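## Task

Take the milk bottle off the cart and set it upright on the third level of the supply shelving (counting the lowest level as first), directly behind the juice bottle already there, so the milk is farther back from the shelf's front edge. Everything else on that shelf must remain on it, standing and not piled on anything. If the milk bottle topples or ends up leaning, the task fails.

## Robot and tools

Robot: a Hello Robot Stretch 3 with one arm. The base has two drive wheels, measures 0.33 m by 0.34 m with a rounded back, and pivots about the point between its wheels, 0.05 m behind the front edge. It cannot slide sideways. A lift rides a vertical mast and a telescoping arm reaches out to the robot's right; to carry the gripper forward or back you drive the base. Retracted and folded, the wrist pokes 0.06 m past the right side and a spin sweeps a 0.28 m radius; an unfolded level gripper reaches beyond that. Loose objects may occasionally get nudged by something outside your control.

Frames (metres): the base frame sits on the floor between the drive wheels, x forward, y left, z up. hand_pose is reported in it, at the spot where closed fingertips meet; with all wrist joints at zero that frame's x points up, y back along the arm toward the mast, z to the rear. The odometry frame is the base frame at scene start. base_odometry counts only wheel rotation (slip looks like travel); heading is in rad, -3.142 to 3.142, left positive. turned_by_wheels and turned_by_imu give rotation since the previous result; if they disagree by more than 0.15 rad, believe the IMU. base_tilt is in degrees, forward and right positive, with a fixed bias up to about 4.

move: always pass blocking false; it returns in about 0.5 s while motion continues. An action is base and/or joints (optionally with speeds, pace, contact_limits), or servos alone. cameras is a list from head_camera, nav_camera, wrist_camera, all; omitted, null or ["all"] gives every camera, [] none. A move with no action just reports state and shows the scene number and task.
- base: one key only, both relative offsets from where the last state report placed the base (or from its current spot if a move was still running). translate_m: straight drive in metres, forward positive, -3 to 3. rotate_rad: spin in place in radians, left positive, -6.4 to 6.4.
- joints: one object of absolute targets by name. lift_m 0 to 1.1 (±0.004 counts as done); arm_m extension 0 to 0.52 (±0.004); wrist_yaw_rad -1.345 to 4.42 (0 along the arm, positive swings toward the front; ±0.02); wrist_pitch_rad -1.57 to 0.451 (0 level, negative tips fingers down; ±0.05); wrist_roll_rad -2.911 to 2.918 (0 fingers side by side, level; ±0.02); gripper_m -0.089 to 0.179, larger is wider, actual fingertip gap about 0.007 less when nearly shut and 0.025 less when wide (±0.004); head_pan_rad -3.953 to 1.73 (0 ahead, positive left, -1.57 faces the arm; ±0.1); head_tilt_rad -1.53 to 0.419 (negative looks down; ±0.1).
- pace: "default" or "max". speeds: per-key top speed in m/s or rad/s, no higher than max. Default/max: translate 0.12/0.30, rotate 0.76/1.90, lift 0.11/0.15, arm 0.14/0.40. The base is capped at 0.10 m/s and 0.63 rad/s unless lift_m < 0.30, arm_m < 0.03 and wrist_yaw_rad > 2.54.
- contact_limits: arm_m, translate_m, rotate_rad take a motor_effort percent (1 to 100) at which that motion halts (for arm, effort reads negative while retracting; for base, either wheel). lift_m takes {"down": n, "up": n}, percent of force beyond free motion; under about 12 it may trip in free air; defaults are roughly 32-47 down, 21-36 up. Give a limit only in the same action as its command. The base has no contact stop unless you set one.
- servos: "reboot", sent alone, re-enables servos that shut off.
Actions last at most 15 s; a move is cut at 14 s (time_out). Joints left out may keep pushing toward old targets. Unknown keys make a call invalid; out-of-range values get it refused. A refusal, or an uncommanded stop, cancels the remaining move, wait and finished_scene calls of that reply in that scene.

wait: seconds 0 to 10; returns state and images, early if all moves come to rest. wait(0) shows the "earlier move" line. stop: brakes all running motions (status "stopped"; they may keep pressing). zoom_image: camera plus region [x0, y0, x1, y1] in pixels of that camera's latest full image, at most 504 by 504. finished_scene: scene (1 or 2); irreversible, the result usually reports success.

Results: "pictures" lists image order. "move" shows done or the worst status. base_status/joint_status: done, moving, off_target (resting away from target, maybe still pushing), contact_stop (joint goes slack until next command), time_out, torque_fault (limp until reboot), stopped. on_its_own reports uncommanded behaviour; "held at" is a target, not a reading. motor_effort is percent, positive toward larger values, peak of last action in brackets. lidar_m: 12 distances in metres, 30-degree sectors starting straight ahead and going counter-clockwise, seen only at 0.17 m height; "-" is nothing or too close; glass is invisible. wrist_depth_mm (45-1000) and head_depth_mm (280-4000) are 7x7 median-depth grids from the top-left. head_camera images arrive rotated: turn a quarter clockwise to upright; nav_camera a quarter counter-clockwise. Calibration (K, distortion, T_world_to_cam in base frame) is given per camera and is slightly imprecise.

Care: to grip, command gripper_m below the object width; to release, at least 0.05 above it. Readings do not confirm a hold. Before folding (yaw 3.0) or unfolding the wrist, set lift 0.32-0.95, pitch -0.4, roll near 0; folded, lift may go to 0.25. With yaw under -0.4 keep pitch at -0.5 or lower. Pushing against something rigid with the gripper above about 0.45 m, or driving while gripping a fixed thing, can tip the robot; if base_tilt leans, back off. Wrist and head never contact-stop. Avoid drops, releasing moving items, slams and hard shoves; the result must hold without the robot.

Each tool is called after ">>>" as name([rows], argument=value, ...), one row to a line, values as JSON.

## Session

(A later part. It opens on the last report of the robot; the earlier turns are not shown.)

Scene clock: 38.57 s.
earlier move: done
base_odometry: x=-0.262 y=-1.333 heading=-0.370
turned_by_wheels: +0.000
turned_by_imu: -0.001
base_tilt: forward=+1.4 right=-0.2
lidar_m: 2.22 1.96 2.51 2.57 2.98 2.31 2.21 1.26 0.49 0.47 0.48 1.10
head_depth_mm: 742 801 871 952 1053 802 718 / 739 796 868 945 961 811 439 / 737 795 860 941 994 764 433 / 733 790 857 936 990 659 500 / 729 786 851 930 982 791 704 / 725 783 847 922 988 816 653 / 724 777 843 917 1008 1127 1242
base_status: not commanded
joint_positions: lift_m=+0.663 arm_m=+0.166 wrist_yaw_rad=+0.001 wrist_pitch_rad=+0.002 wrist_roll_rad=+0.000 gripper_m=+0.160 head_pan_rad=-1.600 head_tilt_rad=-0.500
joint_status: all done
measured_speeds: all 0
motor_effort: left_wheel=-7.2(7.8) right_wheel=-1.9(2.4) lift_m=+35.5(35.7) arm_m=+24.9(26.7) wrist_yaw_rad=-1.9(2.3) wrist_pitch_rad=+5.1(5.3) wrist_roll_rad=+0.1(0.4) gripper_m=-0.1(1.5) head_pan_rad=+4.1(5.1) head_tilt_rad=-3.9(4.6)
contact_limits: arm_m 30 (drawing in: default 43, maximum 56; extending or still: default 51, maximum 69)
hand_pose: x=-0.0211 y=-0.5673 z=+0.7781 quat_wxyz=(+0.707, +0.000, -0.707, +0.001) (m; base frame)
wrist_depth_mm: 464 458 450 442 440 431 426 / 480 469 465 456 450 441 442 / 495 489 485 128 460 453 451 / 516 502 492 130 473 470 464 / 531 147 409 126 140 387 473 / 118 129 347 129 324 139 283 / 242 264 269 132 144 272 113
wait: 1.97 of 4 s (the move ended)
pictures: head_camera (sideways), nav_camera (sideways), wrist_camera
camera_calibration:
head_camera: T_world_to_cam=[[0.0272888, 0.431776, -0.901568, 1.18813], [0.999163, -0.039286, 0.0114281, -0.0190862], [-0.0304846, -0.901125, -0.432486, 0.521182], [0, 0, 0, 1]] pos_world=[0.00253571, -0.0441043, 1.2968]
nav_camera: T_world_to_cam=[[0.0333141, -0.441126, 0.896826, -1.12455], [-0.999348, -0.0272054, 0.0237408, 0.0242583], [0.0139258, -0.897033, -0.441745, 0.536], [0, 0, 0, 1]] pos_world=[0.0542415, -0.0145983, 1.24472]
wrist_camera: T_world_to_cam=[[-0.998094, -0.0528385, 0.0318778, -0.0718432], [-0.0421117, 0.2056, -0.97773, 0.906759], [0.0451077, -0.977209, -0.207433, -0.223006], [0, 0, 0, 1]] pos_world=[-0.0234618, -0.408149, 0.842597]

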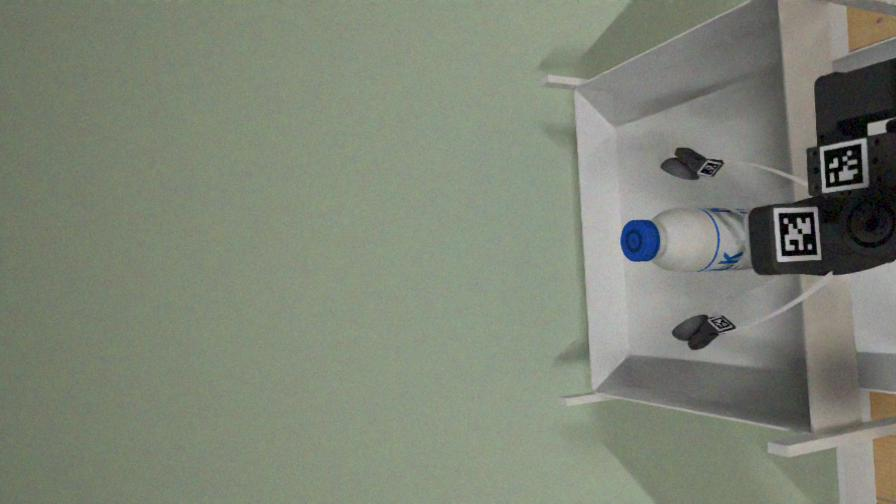

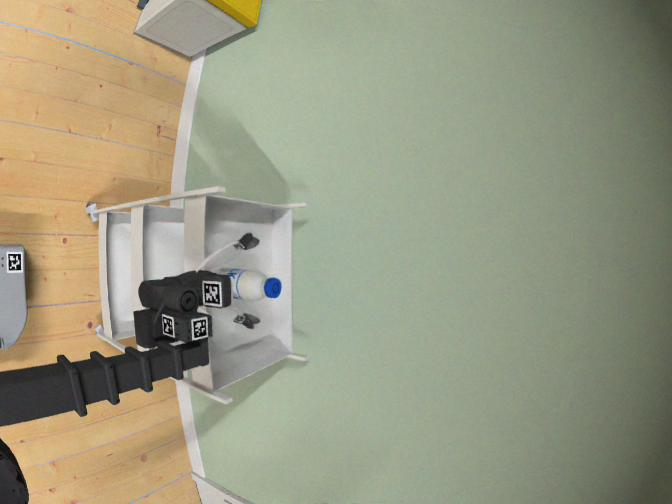

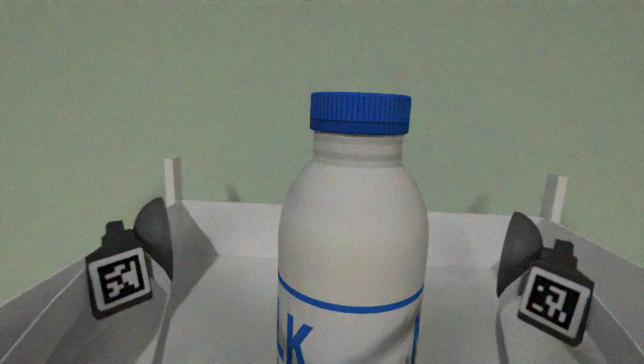

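>>> move(joints={"lift_m":0.653}, blocking=false, cameras=[])

>>> wait(seconds=2, cameras=[])

>>> move(joints={"gripper_m":0.03}, blocking=false, cameras=[])

>>> wait(seconds=3)

>>> move(joints={"lift_m":0.9}, blocking=false, cameras=[])

>>> wait(seconds=4)

Scene clock: 39.50 s.
move: moving
base_odometry: x=-0.262 y=-1.333 heading=-0.370
turned_by_wheels: +0.000
turned_by_imu: +0.000
base_tilt: forward=+1.3 right=-0.2
lidar_m: 2.22 1.96 2.50 2.57 2.98 2.31 2.21 1.27 0.49 0.47 0.48 1.10
head_depth_mm: 742 802 875 951 1050 802 718 / 742 798 870 946 963 811 443 / 736 793 858 941 991 787 433 / 732 790 857 935 986 664 502 / 731 783 853 929 983 795 705 / 728 781 848 924 987 821 654 / 721 778 843 916 1010 1124 1237
base_status: not commanded
joint_positions: lift_m=+0.653 arm_m=+0.166 wrist_yaw_rad=+0.001 wrist_pitch_rad=+0.002 wrist_roll_rad=+0.000 gripper_m=+0.160 head_pan_rad=-1.600 head_tilt_rad=-0.500
joint_status: lift_m moving
measured_speeds: all 0
motor_effort: left_wheel=-7.2(7.7) right_wheel=-1.1(2.0) lift_m=+15.9(32.5) arm_m=+24.8(26.0) wrist_yaw_rad=-1.8(2.1) wrist_pitch_rad=+4.3(5.4) wrist_roll_rad=-0.3(0.3) gripper_m=-0.2(1.0) head_pan_rad=+3.6(4.7) head_tilt_rad=-3.8(4.2)
contact_limits: arm_m 30 (drawing in: default 43, maximum 56; extending or still: default 51, maximum 69)
hand_pose: x=-0.0211 y=-0.5673 z=+0.7681 quat_wxyz=(+0.707, +0.000, -0.707, +0.001) (m; base frame)
wrist_depth_mm: 463 457 451 444 438 430 423 / 482 476 466 129 446 446 439 / 499 489 478 130 456 457 452 / 514 502 491 125 141 471 464 / 532 147 411 124 130 391 383 / 117 129 327 129 307 139 283 / 230 252 256 132 144 259 113
pictures: none
No camera images: "cameras" was empty.

Scene clock: 39.73 s.
earlier move: done
base_odometry: x=-0.262 y=-1.333 heading=-0.370
turned_by_wheels: +0.000
turned_by_imu: +0.000
base_tilt: forward=+1.2 right=-0.2
lidar_m: 2.22 1.95 2.50 2.57 2.99 2.31 2.21 1.27 0.49 0.47 0.48 1.10
head_depth_mm: 746 803 871 953 1044 800 721 / 740 794 866 947 958 814 443 / 735 793 859 939 995 786 433 / 735 789 857 934 988 665 502 / 731 788 853 930 981 793 705 / 727 783 847 924 990 817 653 / 722 780 842 920 1010 1118 1240
base_status: not commanded
joint_positions: lift_m=+0.653 arm_m=+0.166 wrist_yaw_rad=+0.001 wrist_pitch_rad=+0.002 wrist_roll_rad=+0.000 gripper_m=+0.160 head_pan_rad=-1.600 head_tilt_rad=-0.500
joint_status: all done
measured_speeds: all 0
motor_effort: left_wheel=-7.7(7.7) right_wheel=-1.5(2.0) lift_m=+16.1(32.5) arm_m=+24.0(26.0) wrist_yaw_rad=-1.6(2.1) wrist_pitch_rad=+5.0(5.4) wrist_roll_rad=+0.2(0.3) gripper_m=+0.7(1.3) head_pan_rad=+4.2(4.7) head_tilt_rad=-2.7(4.2)
contact_limits: arm_m 30 (drawing in: default 43, maximum 56; extending or still: default 51, maximum 69)
hand_pose: x=-0.0211 y=-0.5673 z=+0.7681 quat_wxyz=(+0.707, +0.000, -0.707, +0.001) (m; base frame)
wrist_depth_mm: 464 458 449 443 437 429 427 / 480 472 467 130 446 442 439 / 490 491 483 130 457 457 449 / 511 497 492 125 142 475 462 / 533 147 409 124 130 387 366 / 117 129 329 129 308 139 282 / 231 252 255 132 144 258 113
wait: 0.23 of 2 s (the move ended)
pictures: none
No camera images: "cameras" was empty.

Scene clock: 40.23 s.
move: moving
base_odometry: x=-0.262 y=-1.333 heading=-0.370
turned_by_wheels: +0.000
turned_by_imu: +0.000
base_tilt: forward=+1.2 right=-0.3
lidar_m: 2.22 1.95 2.50 2.57 2.97 2.30 2.21 1.27 0.49 0.47 0.48 1.10
head_depth_mm: 744 802 871 951 1051 799 719 / 740 799 868 947 961 811 443 / 736 794 863 943 993 785 433 / 734 789 854 940 990 664 501 / 731 787 853 926 981 789 704 / 728 780 847 927 988 821 654 / 723 777 844 921 1012 1123 1234
base_status: not commanded
joint_positions: lift_m=+0.653 arm_m=+0.166 wrist_yaw_rad=+0.001 wrist_pitch_rad=+0.002 wrist_roll_rad=+0.000 gripper_m=+0.123 head_pan_rad=-1.600 head_tilt_rad=-0.500
joint_status: gripper_m moving
measured_speeds: all 0
motor_effort: left_wheel=-7.5(7.9) right_wheel=-1.7(2.2) lift_m=+16.0(16.3) arm_m=+25.0(25.6) wrist_yaw_rad=-1.8(2.1) wrist_pitch_rad=+4.6(5.4) wrist_roll_rad=-0.3(0.3) gripper_m=-81.2(82.3) head_pan_rad=+3.2(4.1) head_tilt_rad=-3.5(4.1)
contact_limits: arm_m 30 (drawing in: default 43, maximum 56; extending or still: default 51, maximum 69)
hand_pose: x=-0.0211 y=-0.5673 z=+0.7681 quat_wxyz=(+0.707, +0.000, -0.707, +0.001) (m; base frame)
wrist_depth_mm: 463 458 451 447 442 431 423 / 478 473 468 129 449 446 441 / 493 490 481 129 459 459 456 / 517 509 492 125 142 471 465 / 526 265 398 124 126 387 367 / 227 125 311 129 133 127 311 / - 242 255 132 144 256 262
pictures: none
No camera images: "cameras" was empty.

Scene clock: 41.57 s.
earlier move: done
base_odometry: x=-0.262 y=-1.333 heading=-0.370
turned_by_wheels: +0.000
turned_by_imu: +0.000
base_tilt: forward=+1.4 right=-0.2
lidar_m: 2.22 1.95 2.50 2.57 2.98 2.30 2.21 1.27 0.49 0.47 0.48 1.10
head_depth_mm: 744 802 872 951 1054 803 718 / 738 797 865 947 962 809 443 / 738 795 862 937 998 788 433 / 735 789 855 936 984 658 502 / 729 785 853 930 986 819 705 / 727 781 848 924 989 820 654 / 722 781 843 918 1010 1124 1240
base_status: not commanded
joint_positions: lift_m=+0.653 arm_m=+0.166 wrist_yaw_rad=-0.004 wrist_pitch_rad=+0.002 wrist_roll_rad=+0.000 gripper_m=+0.031 head_pan_rad=-1.600 head_tilt_rad=-0.500
joint_status: all done
measured_speeds: all 0
motor_effort: left_wheel=-6.7(7.9) right_wheel=-0.6(2.2) lift_m=+16.4(16.4) arm_m=+23.1(25.7) wrist_yaw_rad=+3.6(5.1) wrist_pitch_rad=+4.8(5.4) wrist_roll_rad=+0.1(0.3) gripper_m=-14.8(86.6) head_pan_rad=+4.0(4.5) head_tilt_rad=-3.7(4.2)
contact_limits: arm_m 30 (drawing in: default 43, maximum 56; extending or still: default 51, maximum 69)
hand_pose: x=-0.0226 y=-0.5673 z=+0.7681 quat_wxyz=(+0.707, -0.002, -0.707, -0.001) (m; base frame)
wrist_depth_mm: 463 452 448 448 436 434 427 / 480 471 464 125 451 446 441 / 494 484 478 128 464 459 452 / 510 502 492 123 475 469 464 / 527 348 150 122 136 395 476 / 232 289 135 126 129 348 307 / 232 107 254 131 244 266 270
wait: 1.33 of 3 s (the move ended)
pictures: head_camera (sideways), nav_camera (sideways), wrist_camera
camera_calibration:
head_camera: T_world_to_cam=[[0.0272888, 0.431776, -0.901568, 1.18813], [0.999163, -0.039286, 0.0114281, -0.0190862], [-0.0304846, -0.901125, -0.432486, 0.521182], [0, 0, 0, 1]] pos_world=[0.00253571, -0.0441043, 1.2968]
nav_camera: T_world_to_cam=[[0.0333141, -0.441126, 0.896826, -1.12455], [-0.999348, -0.0272054, 0.0237408, 0.0242583], [0.0139258, -0.897033, -0.441745, 0.536], [0, 0, 0, 1]] pos_world=[0.0542415, -0.0145983, 1.24472]
wrist_camera: T_world_to_cam=[[-0.998392, -0.0468889, 0.0318516, -0.0696751], [-0.0408477, 0.205544, -0.977795, 0.897015], [0.0393008, -0.977524, -0.207129, -0.22556], [0, 0, 0, 1]] pos_world=[-0.0240573, -0.408134, 0.832596]

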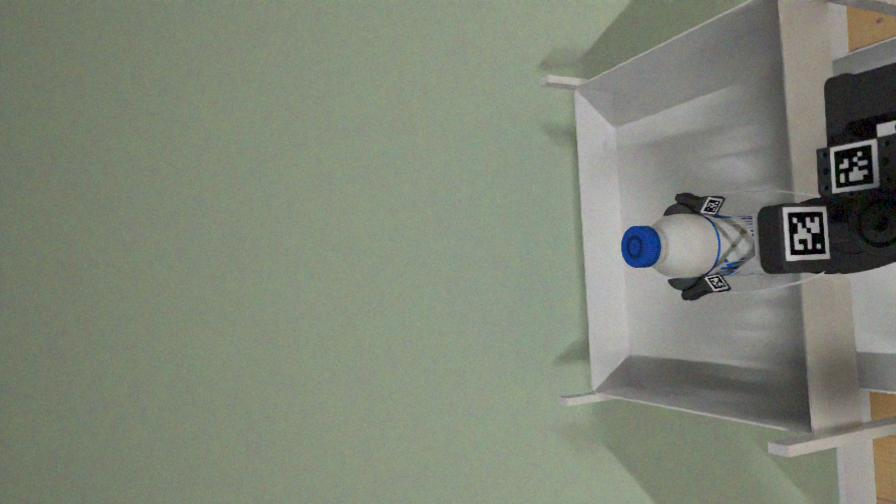

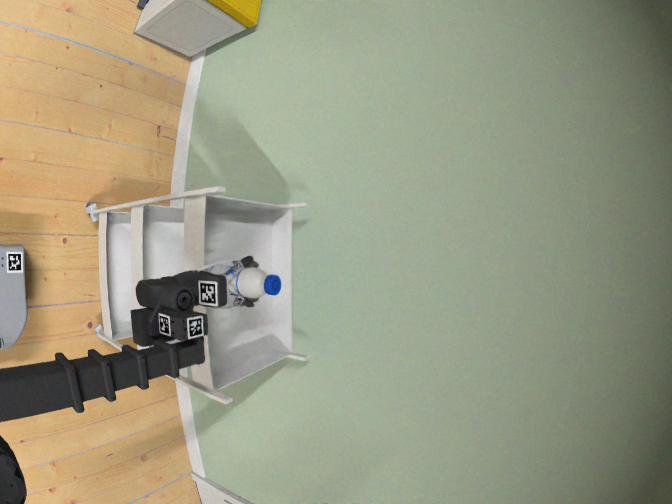

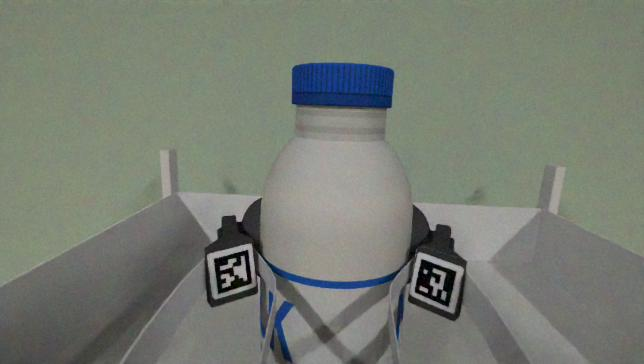

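Scene clock: 42.07 s.
move: moving
base_odometry: x=-0.262 y=-1.333 heading=-0.370
turned_by_wheels: +0.000
turned_by_imu: +0.000
base_tilt: forward=+1.6 right=+0.0
lidar_m: 2.21 1.96 2.51 2.57 2.98 2.29 2.21 1.27 0.49 0.47 0.48 1.10
head_depth_mm: 745 800 869 952 1047 800 719 / 741 796 864 943 962 811 430 / 737 792 858 943 995 790 411 / 734 786 856 934 987 655 495 / 730 787 852 933 982 818 706 / 726 782 846 924 989 819 654 / 722 775 842 917 1012 1121 1235
base_status: not commanded
joint_positions: lift_m=+0.678 arm_m=+0.166 wrist_yaw_rad=-0.001 wrist_pitch_rad=-0.044 wrist_roll_rad=+0.000 gripper_m=+0.031 head_pan_rad=-1.600 head_tilt_rad=-0.500
joint_status: lift_m moving
measured_speeds: translate_m=+0.000 rotate_rad=+0.000 lift_m=+0.097 arm_m=+0.000 wrist_yaw_rad=+0.000 wrist_pitch_rad=-0.024 wrist_roll_rad=+0.000 head_pan_rad=+0.000 head_tilt_rad=+0.000
motor_effort: left_wheel=-7.1(7.1) right_wheel=-0.8(1.2) lift_m=+40.3(40.3) arm_m=+21.2(23.1) wrist_yaw_rad=+0.7(3.5) wrist_pitch_rad=+13.2(14.0) wrist_roll_rad=-0.2(0.3) gripper_m=-13.7(14.9) head_pan_rad=+4.4(4.6) head_tilt_rad=-3.5(3.9)
contact_limits: arm_m 30 (drawing in: default 43, maximum 56; extending or still: default 51, maximum 69)
hand_pose: x=-0.0218 y=-0.5659 z=+0.7816 quat_wxyz=(+0.707, +0.015, -0.707, -0.016) (m; base frame)
wrist_depth_mm: 461 453 441 439 434 425 421 / 477 471 464 125 445 444 436 / 495 491 486 128 461 459 450 / 519 507 494 124 472 476 468 / 534 344 151 122 137 401 370 / 240 285 135 126 130 346 310 / 230 108 260 131 250 264 277
pictures: none
No camera images: "cameras" was empty.

Scene clock: 44.63 s.
earlier move: done
base_odometry: x=-0.262 y=-1.333 heading=-0.370
turned_by_wheels: +0.000
turned_by_imu: -0.001
base_tilt: forward=+1.4 right=-0.2
lidar_m: 2.22 1.96 2.51 2.57 2.98 2.31 2.21 1.27 0.49 0.47 0.48 1.10
head_depth_mm: 742 800 870 951 310 310 836 / 740 798 864 946 307 304 721 / 736 796 859 929 311 321 722 / 732 788 856 550 395 340 720 / 728 785 853 920 983 817 704 / 726 781 847 926 990 820 655 / 723 777 844 920 1012 1120 1239
base_status: not commanded
joint_positions: lift_m=+0.900 arm_m=+0.166 wrist_yaw_rad=-0.001 wrist_pitch_rad=-0.044 wrist_roll_rad=+0.000 gripper_m=+0.031 head_pan_rad=-1.600 head_tilt_rad=-0.500
joint_status: all done
measured_speeds: all 0
on_its_own: wrist_pitch_rad is at rest, and its effort (+13.2) is outside its rest range (-8 to +12)
motor_effort: left_wheel=-6.6(7.1) right_wheel=-0.3(1.3) lift_m=+38.4(42.7) arm_m=+15.6(23.1) wrist_yaw_rad=+0.2(3.5) wrist_pitch_rad=+13.2(14.0) wrist_roll_rad=-0.3(0.3) gripper_m=-13.2(14.9) head_pan_rad=+4.1(4.8) head_tilt_rad=-3.2(4.2)
contact_limits: arm_m 30 (drawing in: default 43, maximum 56; extending or still: default 51, maximum 69)
hand_pose: x=-0.0218 y=-0.5659 z=+1.0033 quat_wxyz=(+0.707, +0.015, -0.707, -0.016) (m; base frame)
wrist_depth_mm: 455 452 445 437 430 427 424 / 477 468 465 124 440 439 435 / 494 490 480 127 462 457 452 / 518 509 503 124 478 473 472 / 545 533 151 122 136 492 488 / 560 551 134 127 130 513 506 / 588 108 461 131 545 538 526
wait: 2.57 of 4 s (the move ended)
pictures: head_camera (sideways), nav_camera (sideways), wrist_camera
camera_calibration:
head_camera: T_world_to_cam=[[0.0272888, 0.431776, -0.901568, 1.18813], [0.999163, -0.039286, 0.0114281, -0.0190862], [-0.0304846, -0.901125, -0.432486, 0.521182], [0, 0, 0, 1]] pos_world=[0.00253571, -0.0441043, 1.2968]
nav_camera: T_world_to_cam=[[0.0333141, -0.441126, 0.896826, -1.12455], [-0.999348, -0.0272054, 0.0237408, 0.0242583], [0.0139258, -0.897033, -0.441745, 0.536], [0, 0, 0, 1]] pos_world=[0.0542415, -0.0145983, 1.24472]
wrist_camera: T_world_to_cam=[[-0.998241, -0.0514589, 0.0294343, -0.0764585], [-0.0414283, 0.250392, -0.967258, 1.14151], [0.0424039, -0.966776, -0.252083, -0.124367], [0, 0, 0, 1]] pos_world=[-0.0237598, -0.409993, 1.07503]

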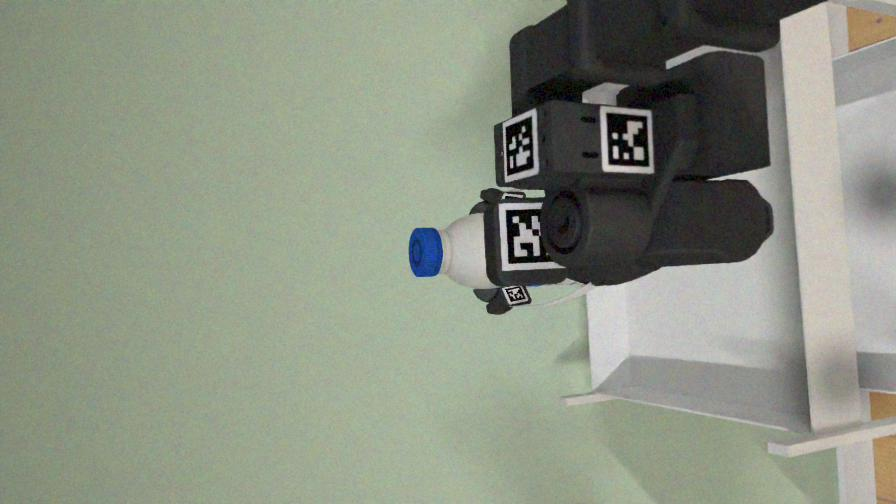

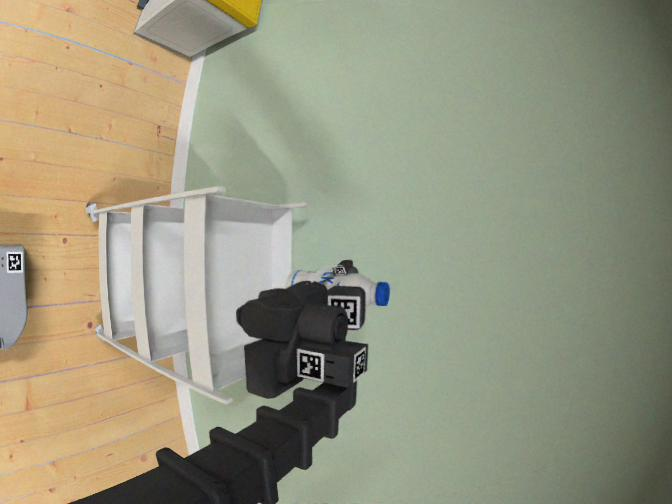

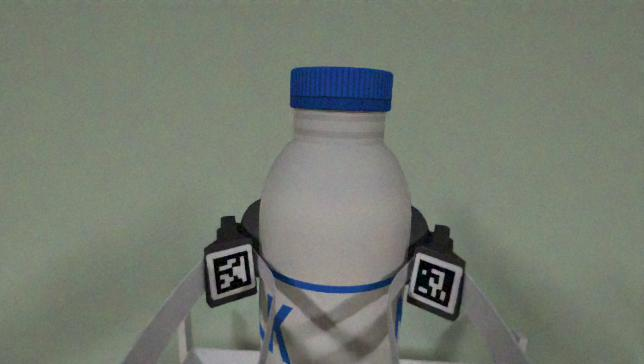

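>>> move(joints={"arm_m":0.0,"head_pan_rad":0.55,"head_tilt_rad":-0.15}, blocking=false, cameras=[])

>>> wait(seconds=4)

>>> zoom_image(camera="head_camera", region=[350, 50, 750, 450])

Scene clock: 51.60 s.
move: moving
base_odometry: x=-0.262 y=-1.333 heading=-0.370
turned_by_wheels: +0.000
turned_by_imu: -0.001
base_tilt: forward=+1.4 right=+0.0
lidar_m: 2.22 1.95 2.51 2.57 2.98 2.30 2.21 1.27 0.49 0.47 0.48 1.10
head_depth_mm: 864 880 892 904 926 938 951 / 935 948 966 984 1005 1019 1045 / 1015 1040 1061 1080 1098 1124 1144 / 1115 1142 1166 1190 1217 1255 1275 / 1233 1273 1301 1329 1366 1402 1354 / 1396 1434 1472 1508 1552 1586 1295 / 1586 1629 1677 1736 1790 1852 1306
base_status: not commanded
joint_positions: lift_m=+0.900 arm_m=+0.148 wrist_yaw_rad=-0.001 wrist_pitch_rad=-0.045 wrist_roll_rad=+0.000 gripper_m=+0.031 head_pan_rad=-0.730 head_tilt_rad=-0.151
joint_status: arm_m moving; head_pan_rad moving; head_tilt_rad moving
measured_speeds: translate_m=+0.000 rotate_rad=+0.000 lift_m=+0.000 arm_m=-0.068 wrist_yaw_rad=+0.000 wrist_pitch_rad=+0.000 wrist_roll_rad=+0.000 head_pan_rad=+3.094 head_tilt_rad=+0.048
motor_effort: left_wheel=-6.9(7.0) right_wheel=-1.5(1.5) lift_m=+32.7(33.2) arm_m=-24.1(26.0) wrist_yaw_rad=+0.9(1.2) wrist_pitch_rad=+13.0(13.4) wrist_roll_rad=+0.1(0.4) gripper_m=-13.7(14.5) head_pan_rad=+4.7(7.3) head_tilt_rad=+7.0(7.8)
hand_pose: x=-0.0218 y=-0.5482 z=+1.0032 quat_wxyz=(+0.707, +0.016, -0.707, -0.017) (m; base frame)
wrist_depth_mm: 471 464 457 449 445 440 434 / 489 480 473 456 462 456 448 / 511 495 491 126 479 469 466 / 528 520 514 123 493 491 481 / 556 544 150 121 136 512 504 / 581 569 135 126 130 527 524 / 602 586 474 132 470 544 546
pictures: none
No camera images: "cameras" was empty.

Scene clock: 53.70 s.
earlier move: done
base_odometry: x=-0.262 y=-1.333 heading=-0.370
turned_by_wheels: +0.000
turned_by_imu: -0.001
base_tilt: forward=+1.4 right=-0.2
lidar_m: 2.22 1.95 2.51 2.57 2.99 2.30 2.21 1.27 0.49 0.47 0.48 1.10
head_depth_mm: 2031 2061 2092 2122 2150 2199 1955 / 2123 2171 2216 2252 2298 2340 1969 / 2247 2216 2062 2115 2150 2161 1956 / 2318 2384 2241 2226 2505 2392 1973 / 2296 2591 2636 2625 2697 2556 1981 / 2307 2763 2477 2432 2532 2500 1961 / 2277 3034 3108 3197 3263 2753 1989
base_status: not commanded
joint_positions: lift_m=+0.900 arm_m=+0.000 wrist_yaw_rad=-0.001 wrist_pitch_rad=-0.045 wrist_roll_rad=+0.000 gripper_m=+0.031 head_pan_rad=+0.559 head_tilt_rad=-0.150
joint_status: all done
measured_speeds: translate_m=+0.000 rotate_rad=+0.000 lift_m=+0.000 arm_m=+0.000 wrist_yaw_rad=+0.000 wrist_pitch_rad=+0.000 wrist_roll_rad=+0.000 head_pan_rad=-0.024 head_tilt_rad=+0.000
on_its_own: wrist_pitch_rad is at rest, and its effort (+13.2) is outside its rest range (-8 to +12)
motor_effort: left_wheel=-6.8(7.1) right_wheel=-0.9(1.5) lift_m=+29.8(33.2) arm_m=-24.9(26.7) wrist_yaw_rad=+1.0(1.3) wrist_pitch_rad=+13.2(13.9) wrist_roll_rad=+0.2(0.4) gripper_m=-13.8(15.0) head_pan_rad=-3.0(7.3) head_tilt_rad=+6.3(8.3)
hand_pose: x=-0.0218 y=-0.3999 z=+1.0032 quat_wxyz=(+0.707, +0.016, -0.707, -0.017) (m; base frame)
wrist_depth_mm: 615 608 603 587 580 573 570 / 645 630 618 124 598 586 587 / 672 657 639 127 628 611 610 / 690 681 663 124 648 640 633 / 728 711 150 121 136 661 655 / 757 728 135 126 130 694 686 / 788 776 554 131 548 593 709
wait: 2.10 of 4 s (the move ended)
pictures: head_camera (sideways), nav_camera (sideways), wrist_camera
camera_calibration:
head_camera: T_world_to_cam=[[-0.0896644, -0.0387802, -0.995217, 1.31126], [-0.525437, 0.850714, 0.01419, -0.013383], [0.846095, 0.524196, -0.0966554, 0.0787524], [0, 0, 0, 1]] pos_world=[0.0439096, 0.0209544, 1.31279]
nav_camera: T_world_to_cam=[[0.0648236, 0.0949749, 0.993367, -1.25081], [0.567192, -0.822533, 0.0416287, -0.00858571], [0.82103, 0.560731, -0.107189, 0.0956522], [0, 0, 0, 1]] pos_world=[0.00741819, 0.058098, 1.25312]
wrist_camera: T_world_to_cam=[[-0.998241, -0.0514691, 0.0294185, -0.0679019], [-0.041429, 0.250697, -0.967179, 1.09993], [0.0424046, -0.966696, -0.252389, 0.0364655], [0, 0, 0, 1]] pos_world=[-0.0237598, -0.243993, 1.07503]

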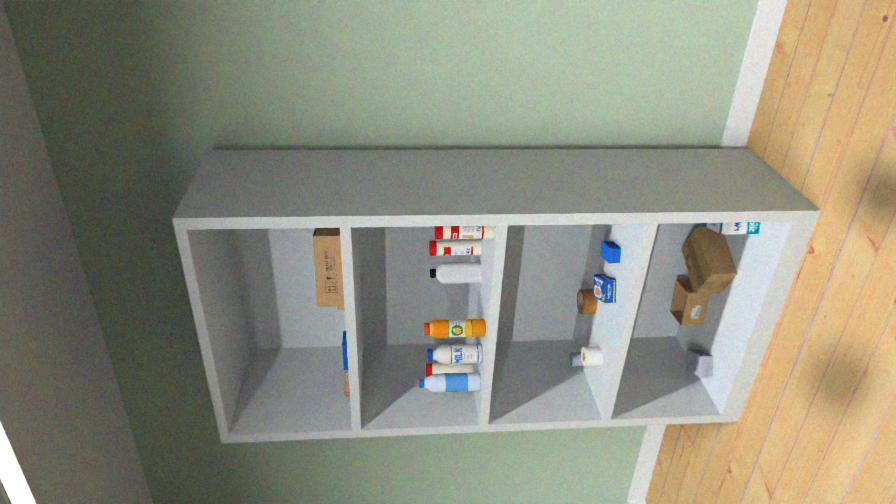

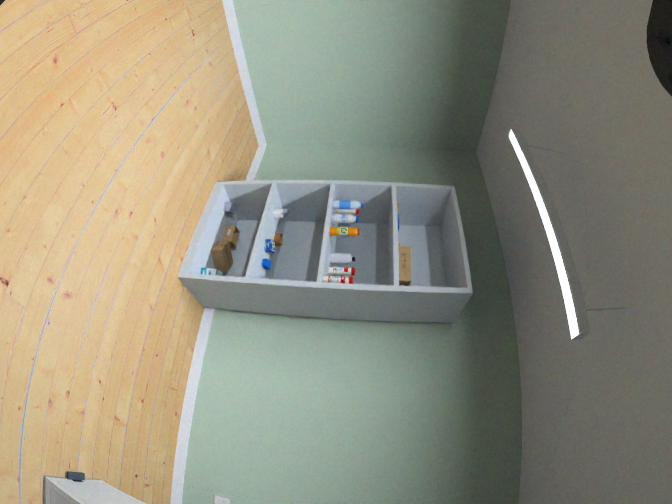

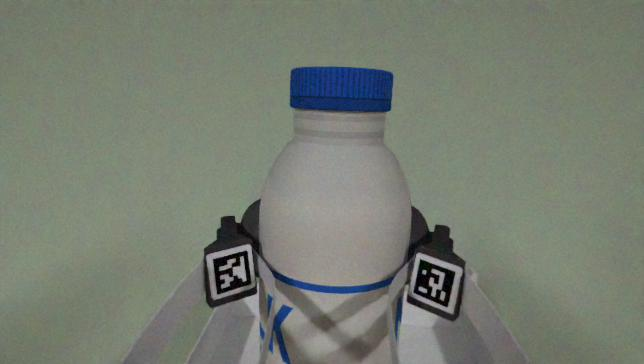

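Scaled by 1.260 from the camera's 896x504 image, which has a finer 1280x720 frame.

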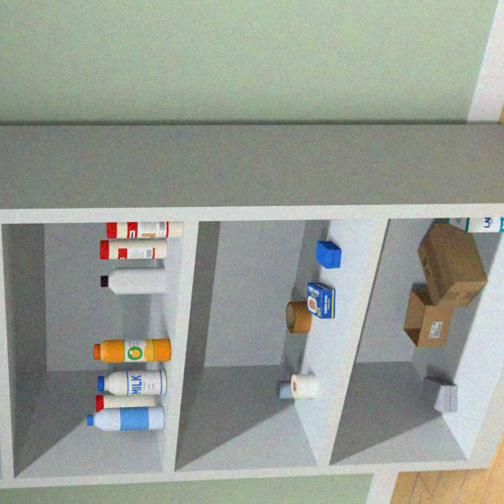

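>>> move(base={"rotate_rad":0.831}, joints={"head_pan_rad":0,"head_tilt_rad":-0.3}, blocking=false, cameras=[])

>>> wait(seconds=6, cameras=["head_camera"])

>>> move(base={"translate_m":1.35}, joints={"lift_m":0.7}, blocking=false, cameras=[])

>>> wait(seconds=10, cameras=[])

>>> wait(seconds=8)

Scene clock: 55.73 s.
move: moving
base_odometry: x=-0.262 y=-1.333 heading=-0.274
turned_by_wheels: +0.096
turned_by_imu: +0.096
base_tilt: forward=+1.2 right=-0.1
lidar_m: 2.22 1.95 2.92 2.57 2.78 2.25 2.22 1.16 0.48 0.47 0.48 1.10
head_depth_mm: 1919 2004 2089 2158 2293 2107 1635 / 1928 2009 2099 2209 2307 2129 1632 / 1930 2027 2125 2225 2337 2120 1643 / 1963 2027 2175 2243 2341 2167 1643 / 1987 2075 2171 2260 2377 2135 1646 / 1993 2082 2179 2282 2411 2157 1653 / 2017 2072 2165 2176 2203 2069 1656
base_status: rotate_rad moving
joint_positions: lift_m=+0.900 arm_m=+0.000 wrist_yaw_rad=-0.001 wrist_pitch_rad=-0.045 wrist_roll_rad=+0.000 gripper_m=+0.031 head_pan_rad=-0.001 head_tilt_rad=-0.293
joint_status: head_pan_rad moving; head_tilt_rad moving
measured_speeds: translate_m=+0.000 rotate_rad=+0.370 lift_m=+0.000 arm_m=+0.000 wrist_yaw_rad=+0.000 wrist_pitch_rad=+0.000 wrist_roll_rad=+0.000 head_pan_rad=-0.600 head_tilt_rad=+0.000
motor_effort: left_wheel=-11.0(12.4) right_wheel=+10.9(11.8) lift_m=+26.8(27.5) arm_m=-24.7(25.2) wrist_yaw_rad=+0.8(1.1) wrist_pitch_rad=+13.1(13.8) wrist_roll_rad=+0.1(0.2) gripper_m=-14.6(14.6) head_pan_rad=-3.1(5.4) head_tilt_rad=-4.0(4.5)
hand_pose: x=-0.0218 y=-0.3999 z=+1.0032 quat_wxyz=(+0.707, +0.016, -0.707, -0.017) (m; base frame)
wrist_depth_mm: 664 639 620 594 574 559 543 / 681 663 643 124 590 568 551 / 722 693 661 127 608 593 566 / 754 722 699 124 621 616 595 / 789 749 150 122 136 638 616 / 820 780 134 126 130 654 634 / 874 810 802 131 546 555 661
pictures: none
No camera images: "cameras" was empty.

Scene clock: 57.67 s.
earlier move: done
base_odometry: x=-0.262 y=-1.333 heading=+0.461
turned_by_wheels: +0.735
turned_by_imu: +0.745
base_tilt: forward=+1.3 right=-0.3
lidar_m: 2.29 2.87 2.57 2.51 2.22 1.62 0.53 0.47 0.47 1.06 1.10 1.95
head_depth_mm: 1971 2137 2112 1923 2046 2048 1621 / 2286 2349 2424 2547 2459 2111 1621 / 2492 2461 2537 2668 2708 2131 1630 / 2815 3024 3140 3295 2727 2124 1629 / 3114 3326 3385 3562 3060 2128 1631 / 3006 3092 3221 3332 3082 2137 1641 / 2787 2836 2942 3074 3052 2149 1636
base_status: done
joint_positions: lift_m=+0.900 arm_m=+0.000 wrist_yaw_rad=+0.000 wrist_pitch_rad=-0.045 wrist_roll_rad=+0.000 gripper_m=+0.031 head_pan_rad=-0.004 head_tilt_rad=-0.300
joint_status: all done
measured_speeds: all 0
on_its_own: wrist_pitch_rad is at rest, and its effort (+13.0) is outside its rest range (-8 to +12)
motor_effort: left_wheel=-7.5(12.5) right_wheel=+7.5(12.9) lift_m=+24.2(27.5) arm_m=-25.4(25.6) wrist_yaw_rad=-0.1(1.1) wrist_pitch_rad=+13.0(13.8) wrist_roll_rad=-0.3(0.3) gripper_m=-12.9(15.1) head_pan_rad=+4.4(5.4) head_tilt_rad=-3.0(4.5)
hand_pose: x=-0.0216 y=-0.3999 z=+1.0032 quat_wxyz=(+0.707, +0.016, -0.707, -0.016) (m; base frame)
wrist_depth_mm: - - - - 790 636 536 / - - - 123 782 654 545 / - - - 127 800 666 564 / - - - 123 777 675 569 / - - 150 121 136 692 580 / - - 135 126 130 681 591 / - - - 131 884 688 595
wait: 1.93 of 6 s (the move ended)
pictures: head_camera (sideways)
camera_calibration:
head_camera: T_world_to_cam=[[-0.244265, 0.0155825, -0.969583, 1.27865], [0.0111987, 0.99985, 0.0132477, -0.0154377], [0.969644, -0.00762212, -0.244403, 0.270296], [0, 0, 0, 1]] pos_world=[0.0504106, -0.00242897, 1.30602]

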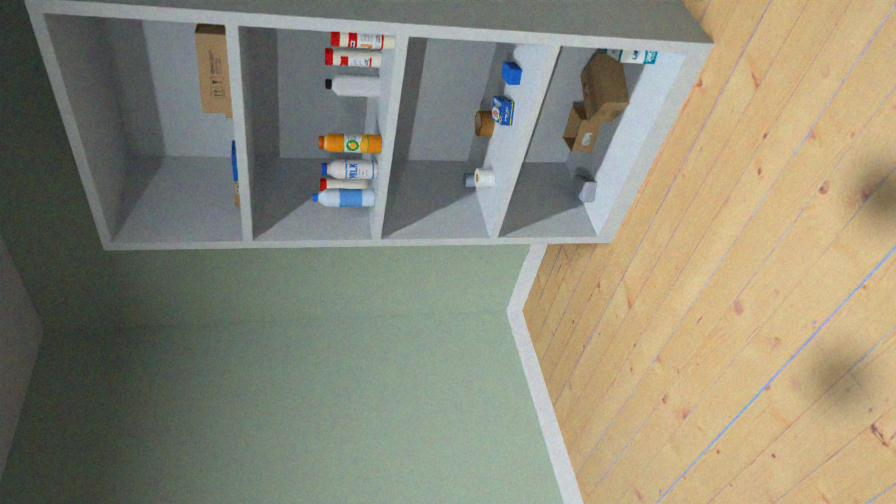

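Scene clock: 58.17 s.
move: moving
base_odometry: x=-0.248 y=-1.326 heading=+0.460
turned_by_wheels: +0.000
turned_by_imu: +0.000
base_tilt: forward=+1.8 right=-0.1
lidar_m: 2.27 2.87 2.56 2.52 2.23 1.64 0.55 0.48 0.48 1.07 1.11 1.93
head_depth_mm: 1964 2171 2092 1923 2023 2038 1624 / 2283 2369 2448 2555 2462 2108 1617 / 2485 2454 2533 2655 2705 2110 1622 / 2829 2991 3101 3342 2697 2112 1633 / 3134 3280 3393 3551 3106 2129 1632 / 2927 3073 3175 3341 3073 2139 1629 / 2769 2826 2940 3023 3007 2136 1641
base_status: translate_m moving
joint_positions: lift_m=+0.875 arm_m=+0.000 wrist_yaw_rad=+0.000 wrist_pitch_rad=-0.045 wrist_roll_rad=+0.000 gripper_m=+0.031 head_pan_rad=-0.002 head_tilt_rad=-0.300
joint_status: lift_m moving
measured_speeds: translate_m=+0.058 rotate_rad=+0.000 lift_m=-0.097 arm_m=+0.000 wrist_yaw_rad=+0.000 wrist_pitch_rad=+0.000 wrist_roll_rad=+0.000 head_pan_rad=+0.000 head_tilt_rad=+0.000
motor_effort: left_wheel=+5.8(5.8) right_wheel=+9.4(11.4) lift_m=+19.4(25.6) arm_m=-25.2(25.8) wrist_yaw_rad=-0.1(0.4) wrist_pitch_rad=+13.5(13.5) wrist_roll_rad=+0.0(0.3) gripper_m=-14.4(14.9) head_pan_rad=+4.0(5.0) head_tilt_rad=-3.2(3.7)
hand_pose: x=-0.0216 y=-0.3999 z=+0.9780 quat_wxyz=(+0.707, +0.016, -0.707, -0.016) (m; base frame)
wrist_depth_mm: - - - - 801 657 546 / - - - 124 787 662 556 / - - - 127 813 674 572 / - - - 124 784 689 577 / - - 150 122 136 699 586 / - - 134 126 130 694 598 / - - - 131 886 690 599
pictures: none
No camera images: "cameras" was empty.

Scene clock: 68.17 s.
earlier move: moving
base_odometry: x=+0.642 y=-0.885 heading=+0.461
turned_by_wheels: +0.000
turned_by_imu: -0.003
base_tilt: forward=+1.1 right=-0.5
lidar_m: 1.49 2.13 2.00 2.16 2.90 2.90 1.37 1.31 1.28 1.73 1.54 1.05
head_depth_mm: 1463 1473 1562 1287 1655 1367 1505 / 1492 1547 1658 1366 1738 1763 1525 / 1370 1408 1488 1524 1596 1734 1575 / 1971 2057 2173 2299 2420 2038 1635 / 2209 2300 2434 2579 2692 2128 1638 / 2180 2278 2377 2443 2519 2135 1641 / 2038 2098 2181 2231 2328 2158 1636
base_status: translate_m moving
joint_positions: lift_m=+0.700 arm_m=+0.000 wrist_yaw_rad=+0.000 wrist_pitch_rad=-0.045 wrist_roll_rad=+0.000 gripper_m=+0.031 head_pan_rad=+0.000 head_tilt_rad=-0.300
joint_status: all done
measured_speeds: translate_m=+0.100 rotate_rad=+0.001 lift_m=+0.000 arm_m=+0.000 wrist_yaw_rad=+0.000 wrist_pitch_rad=+0.000 wrist_roll_rad=+0.000 head_pan_rad=+0.000 head_tilt_rad=+0.000
motor_effort: left_wheel=+3.3(7.6) right_wheel=+8.5(13.6) lift_m=+20.8(25.6) arm_m=-20.2(25.8) wrist_yaw_rad=-0.2(0.8) wrist_pitch_rad=+12.9(14.0) wrist_roll_rad=-0.2(0.6) gripper_m=-13.6(15.7) head_pan_rad=+4.2(5.8) head_tilt_rad=-2.4(3.9)
hand_pose: x=-0.0216 y=-0.3999 z=+0.8032 quat_wxyz=(+0.707, +0.016, -0.707, -0.016) (m; base frame)
wrist_depth_mm: - - - - - - - / - - - 124 - - - / - - - 127 - - - / - - - 124 - - - / - - 150 122 136 - - / - - 132 127 130 - 918 / - - - 131 - - 956
wait: 10.00 s; no rest
pictures: none
No camera images: "cameras" was empty.

Scene clock: 72.27 s.
earlier move: time_out
base_odometry: x=+0.947 y=-0.733 heading=+0.461
turned_by_wheels: +0.000
turned_by_imu: -0.001
base_tilt: forward=+1.4 right=-0.2
lidar_m: 1.15 1.88 1.88 1.89 3.13 3.14 1.66 1.56 1.50 1.47 0.81 0.95
head_depth_mm: 1223 1243 1326 953 1425 1246 1063 / 1131 1135 1236 1037 1399 1205 1429 / 1029 1049 1122 1153 1236 1251 1383 / 1658 1737 1829 1924 2035 2032 1637 / 1856 1946 2060 2185 2327 2137 1635 / 1933 2007 2062 2147 2213 2143 1636 / 1779 1838 1931 1987 2037 2044 1646
base_status: translate_m time_out (by the wheels' count: +1.3493 of +1.3500)
joint_positions: lift_m=+0.700 arm_m=+0.000 wrist_yaw_rad=+0.000 wrist_pitch_rad=-0.045 wrist_roll_rad=+0.000 gripper_m=+0.031 head_pan_rad=+0.000 head_tilt_rad=-0.300
joint_status: all done
measured_speeds: all 0
on_its_own: wrist_pitch_rad is at rest, and its effort (+13.3) is outside its rest range (-8 to +12)
motor_effort: left_wheel=-0.1(7.6) right_wheel=+1.0(13.6) lift_m=+21.0(25.6) arm_m=-18.0(25.8) wrist_yaw_rad=-0.4(1.0) wrist_pitch_rad=+13.3(14.0) wrist_roll_rad=+0.1(0.6) gripper_m=-12.7(15.7) head_pan_rad=+3.6(5.8) head_tilt_rad=-2.9(3.9)
hand_pose: x=-0.0216 y=-0.3999 z=+0.8032 quat_wxyz=(+0.707, +0.016, -0.707, -0.016) (m; base frame)
wrist_depth_mm: - - - - - - - / - - - 124 - - - / - - - 127 - - - / - - - 124 - - - / - - 150 122 136 - - / - - 132 126 130 - - / - - - 131 - - -
wait: 4.10 of 8 s (the move ended)
pictures: head_camera (sideways), nav_camera (sideways), wrist_camera
camera_calibration:
head_camera: T_world_to_cam=[[-0.244718, 0.0147269, -0.969482, 1.27844], [0.00769385, 0.999883, 0.0132466, -0.0154501], [0.969564, -0.00421738, -0.244803, 0.270808], [0, 0, 0, 1]] pos_world=[0.0504099, -0.00223701, 1.30592]
nav_camera: T_world_to_cam=[[0.253045, 0.0461392, 0.966354, -1.21655], [0.0505187, -0.99813, 0.0344278, 0.00385108], [0.966135, 0.0401071, -0.254903, 0.287064], [0, 0, 0, 1]] pos_world=[0.0303058, 0.0484614, 1.24866]
wrist_camera: T_world_to_cam=[[-0.998199, -0.0522941, 0.029404, -0.0621067], [-0.041626, 0.250749, -0.967157, 0.906488], [0.0432036, -0.966639, -0.252474, -0.0139105], [0, 0, 0, 1]] pos_world=[-0.0236604, -0.243995, 0.87503]

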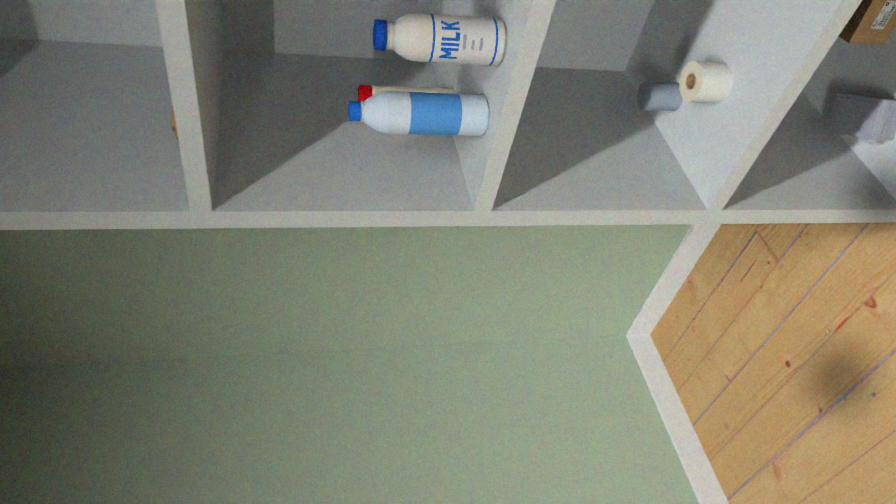

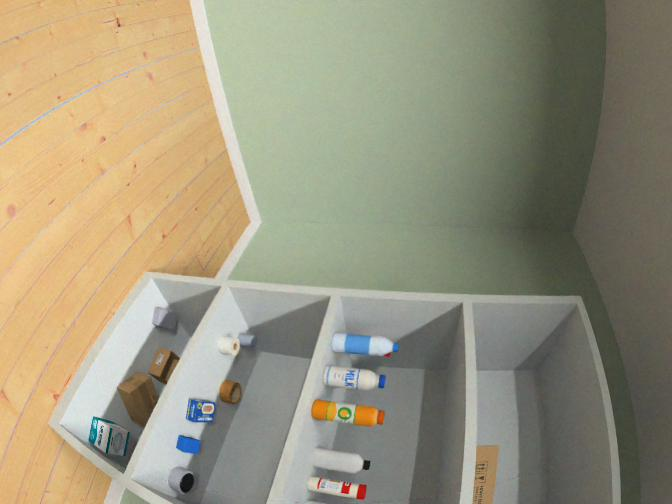

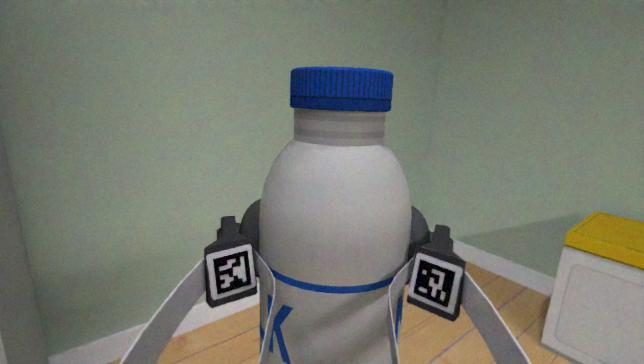

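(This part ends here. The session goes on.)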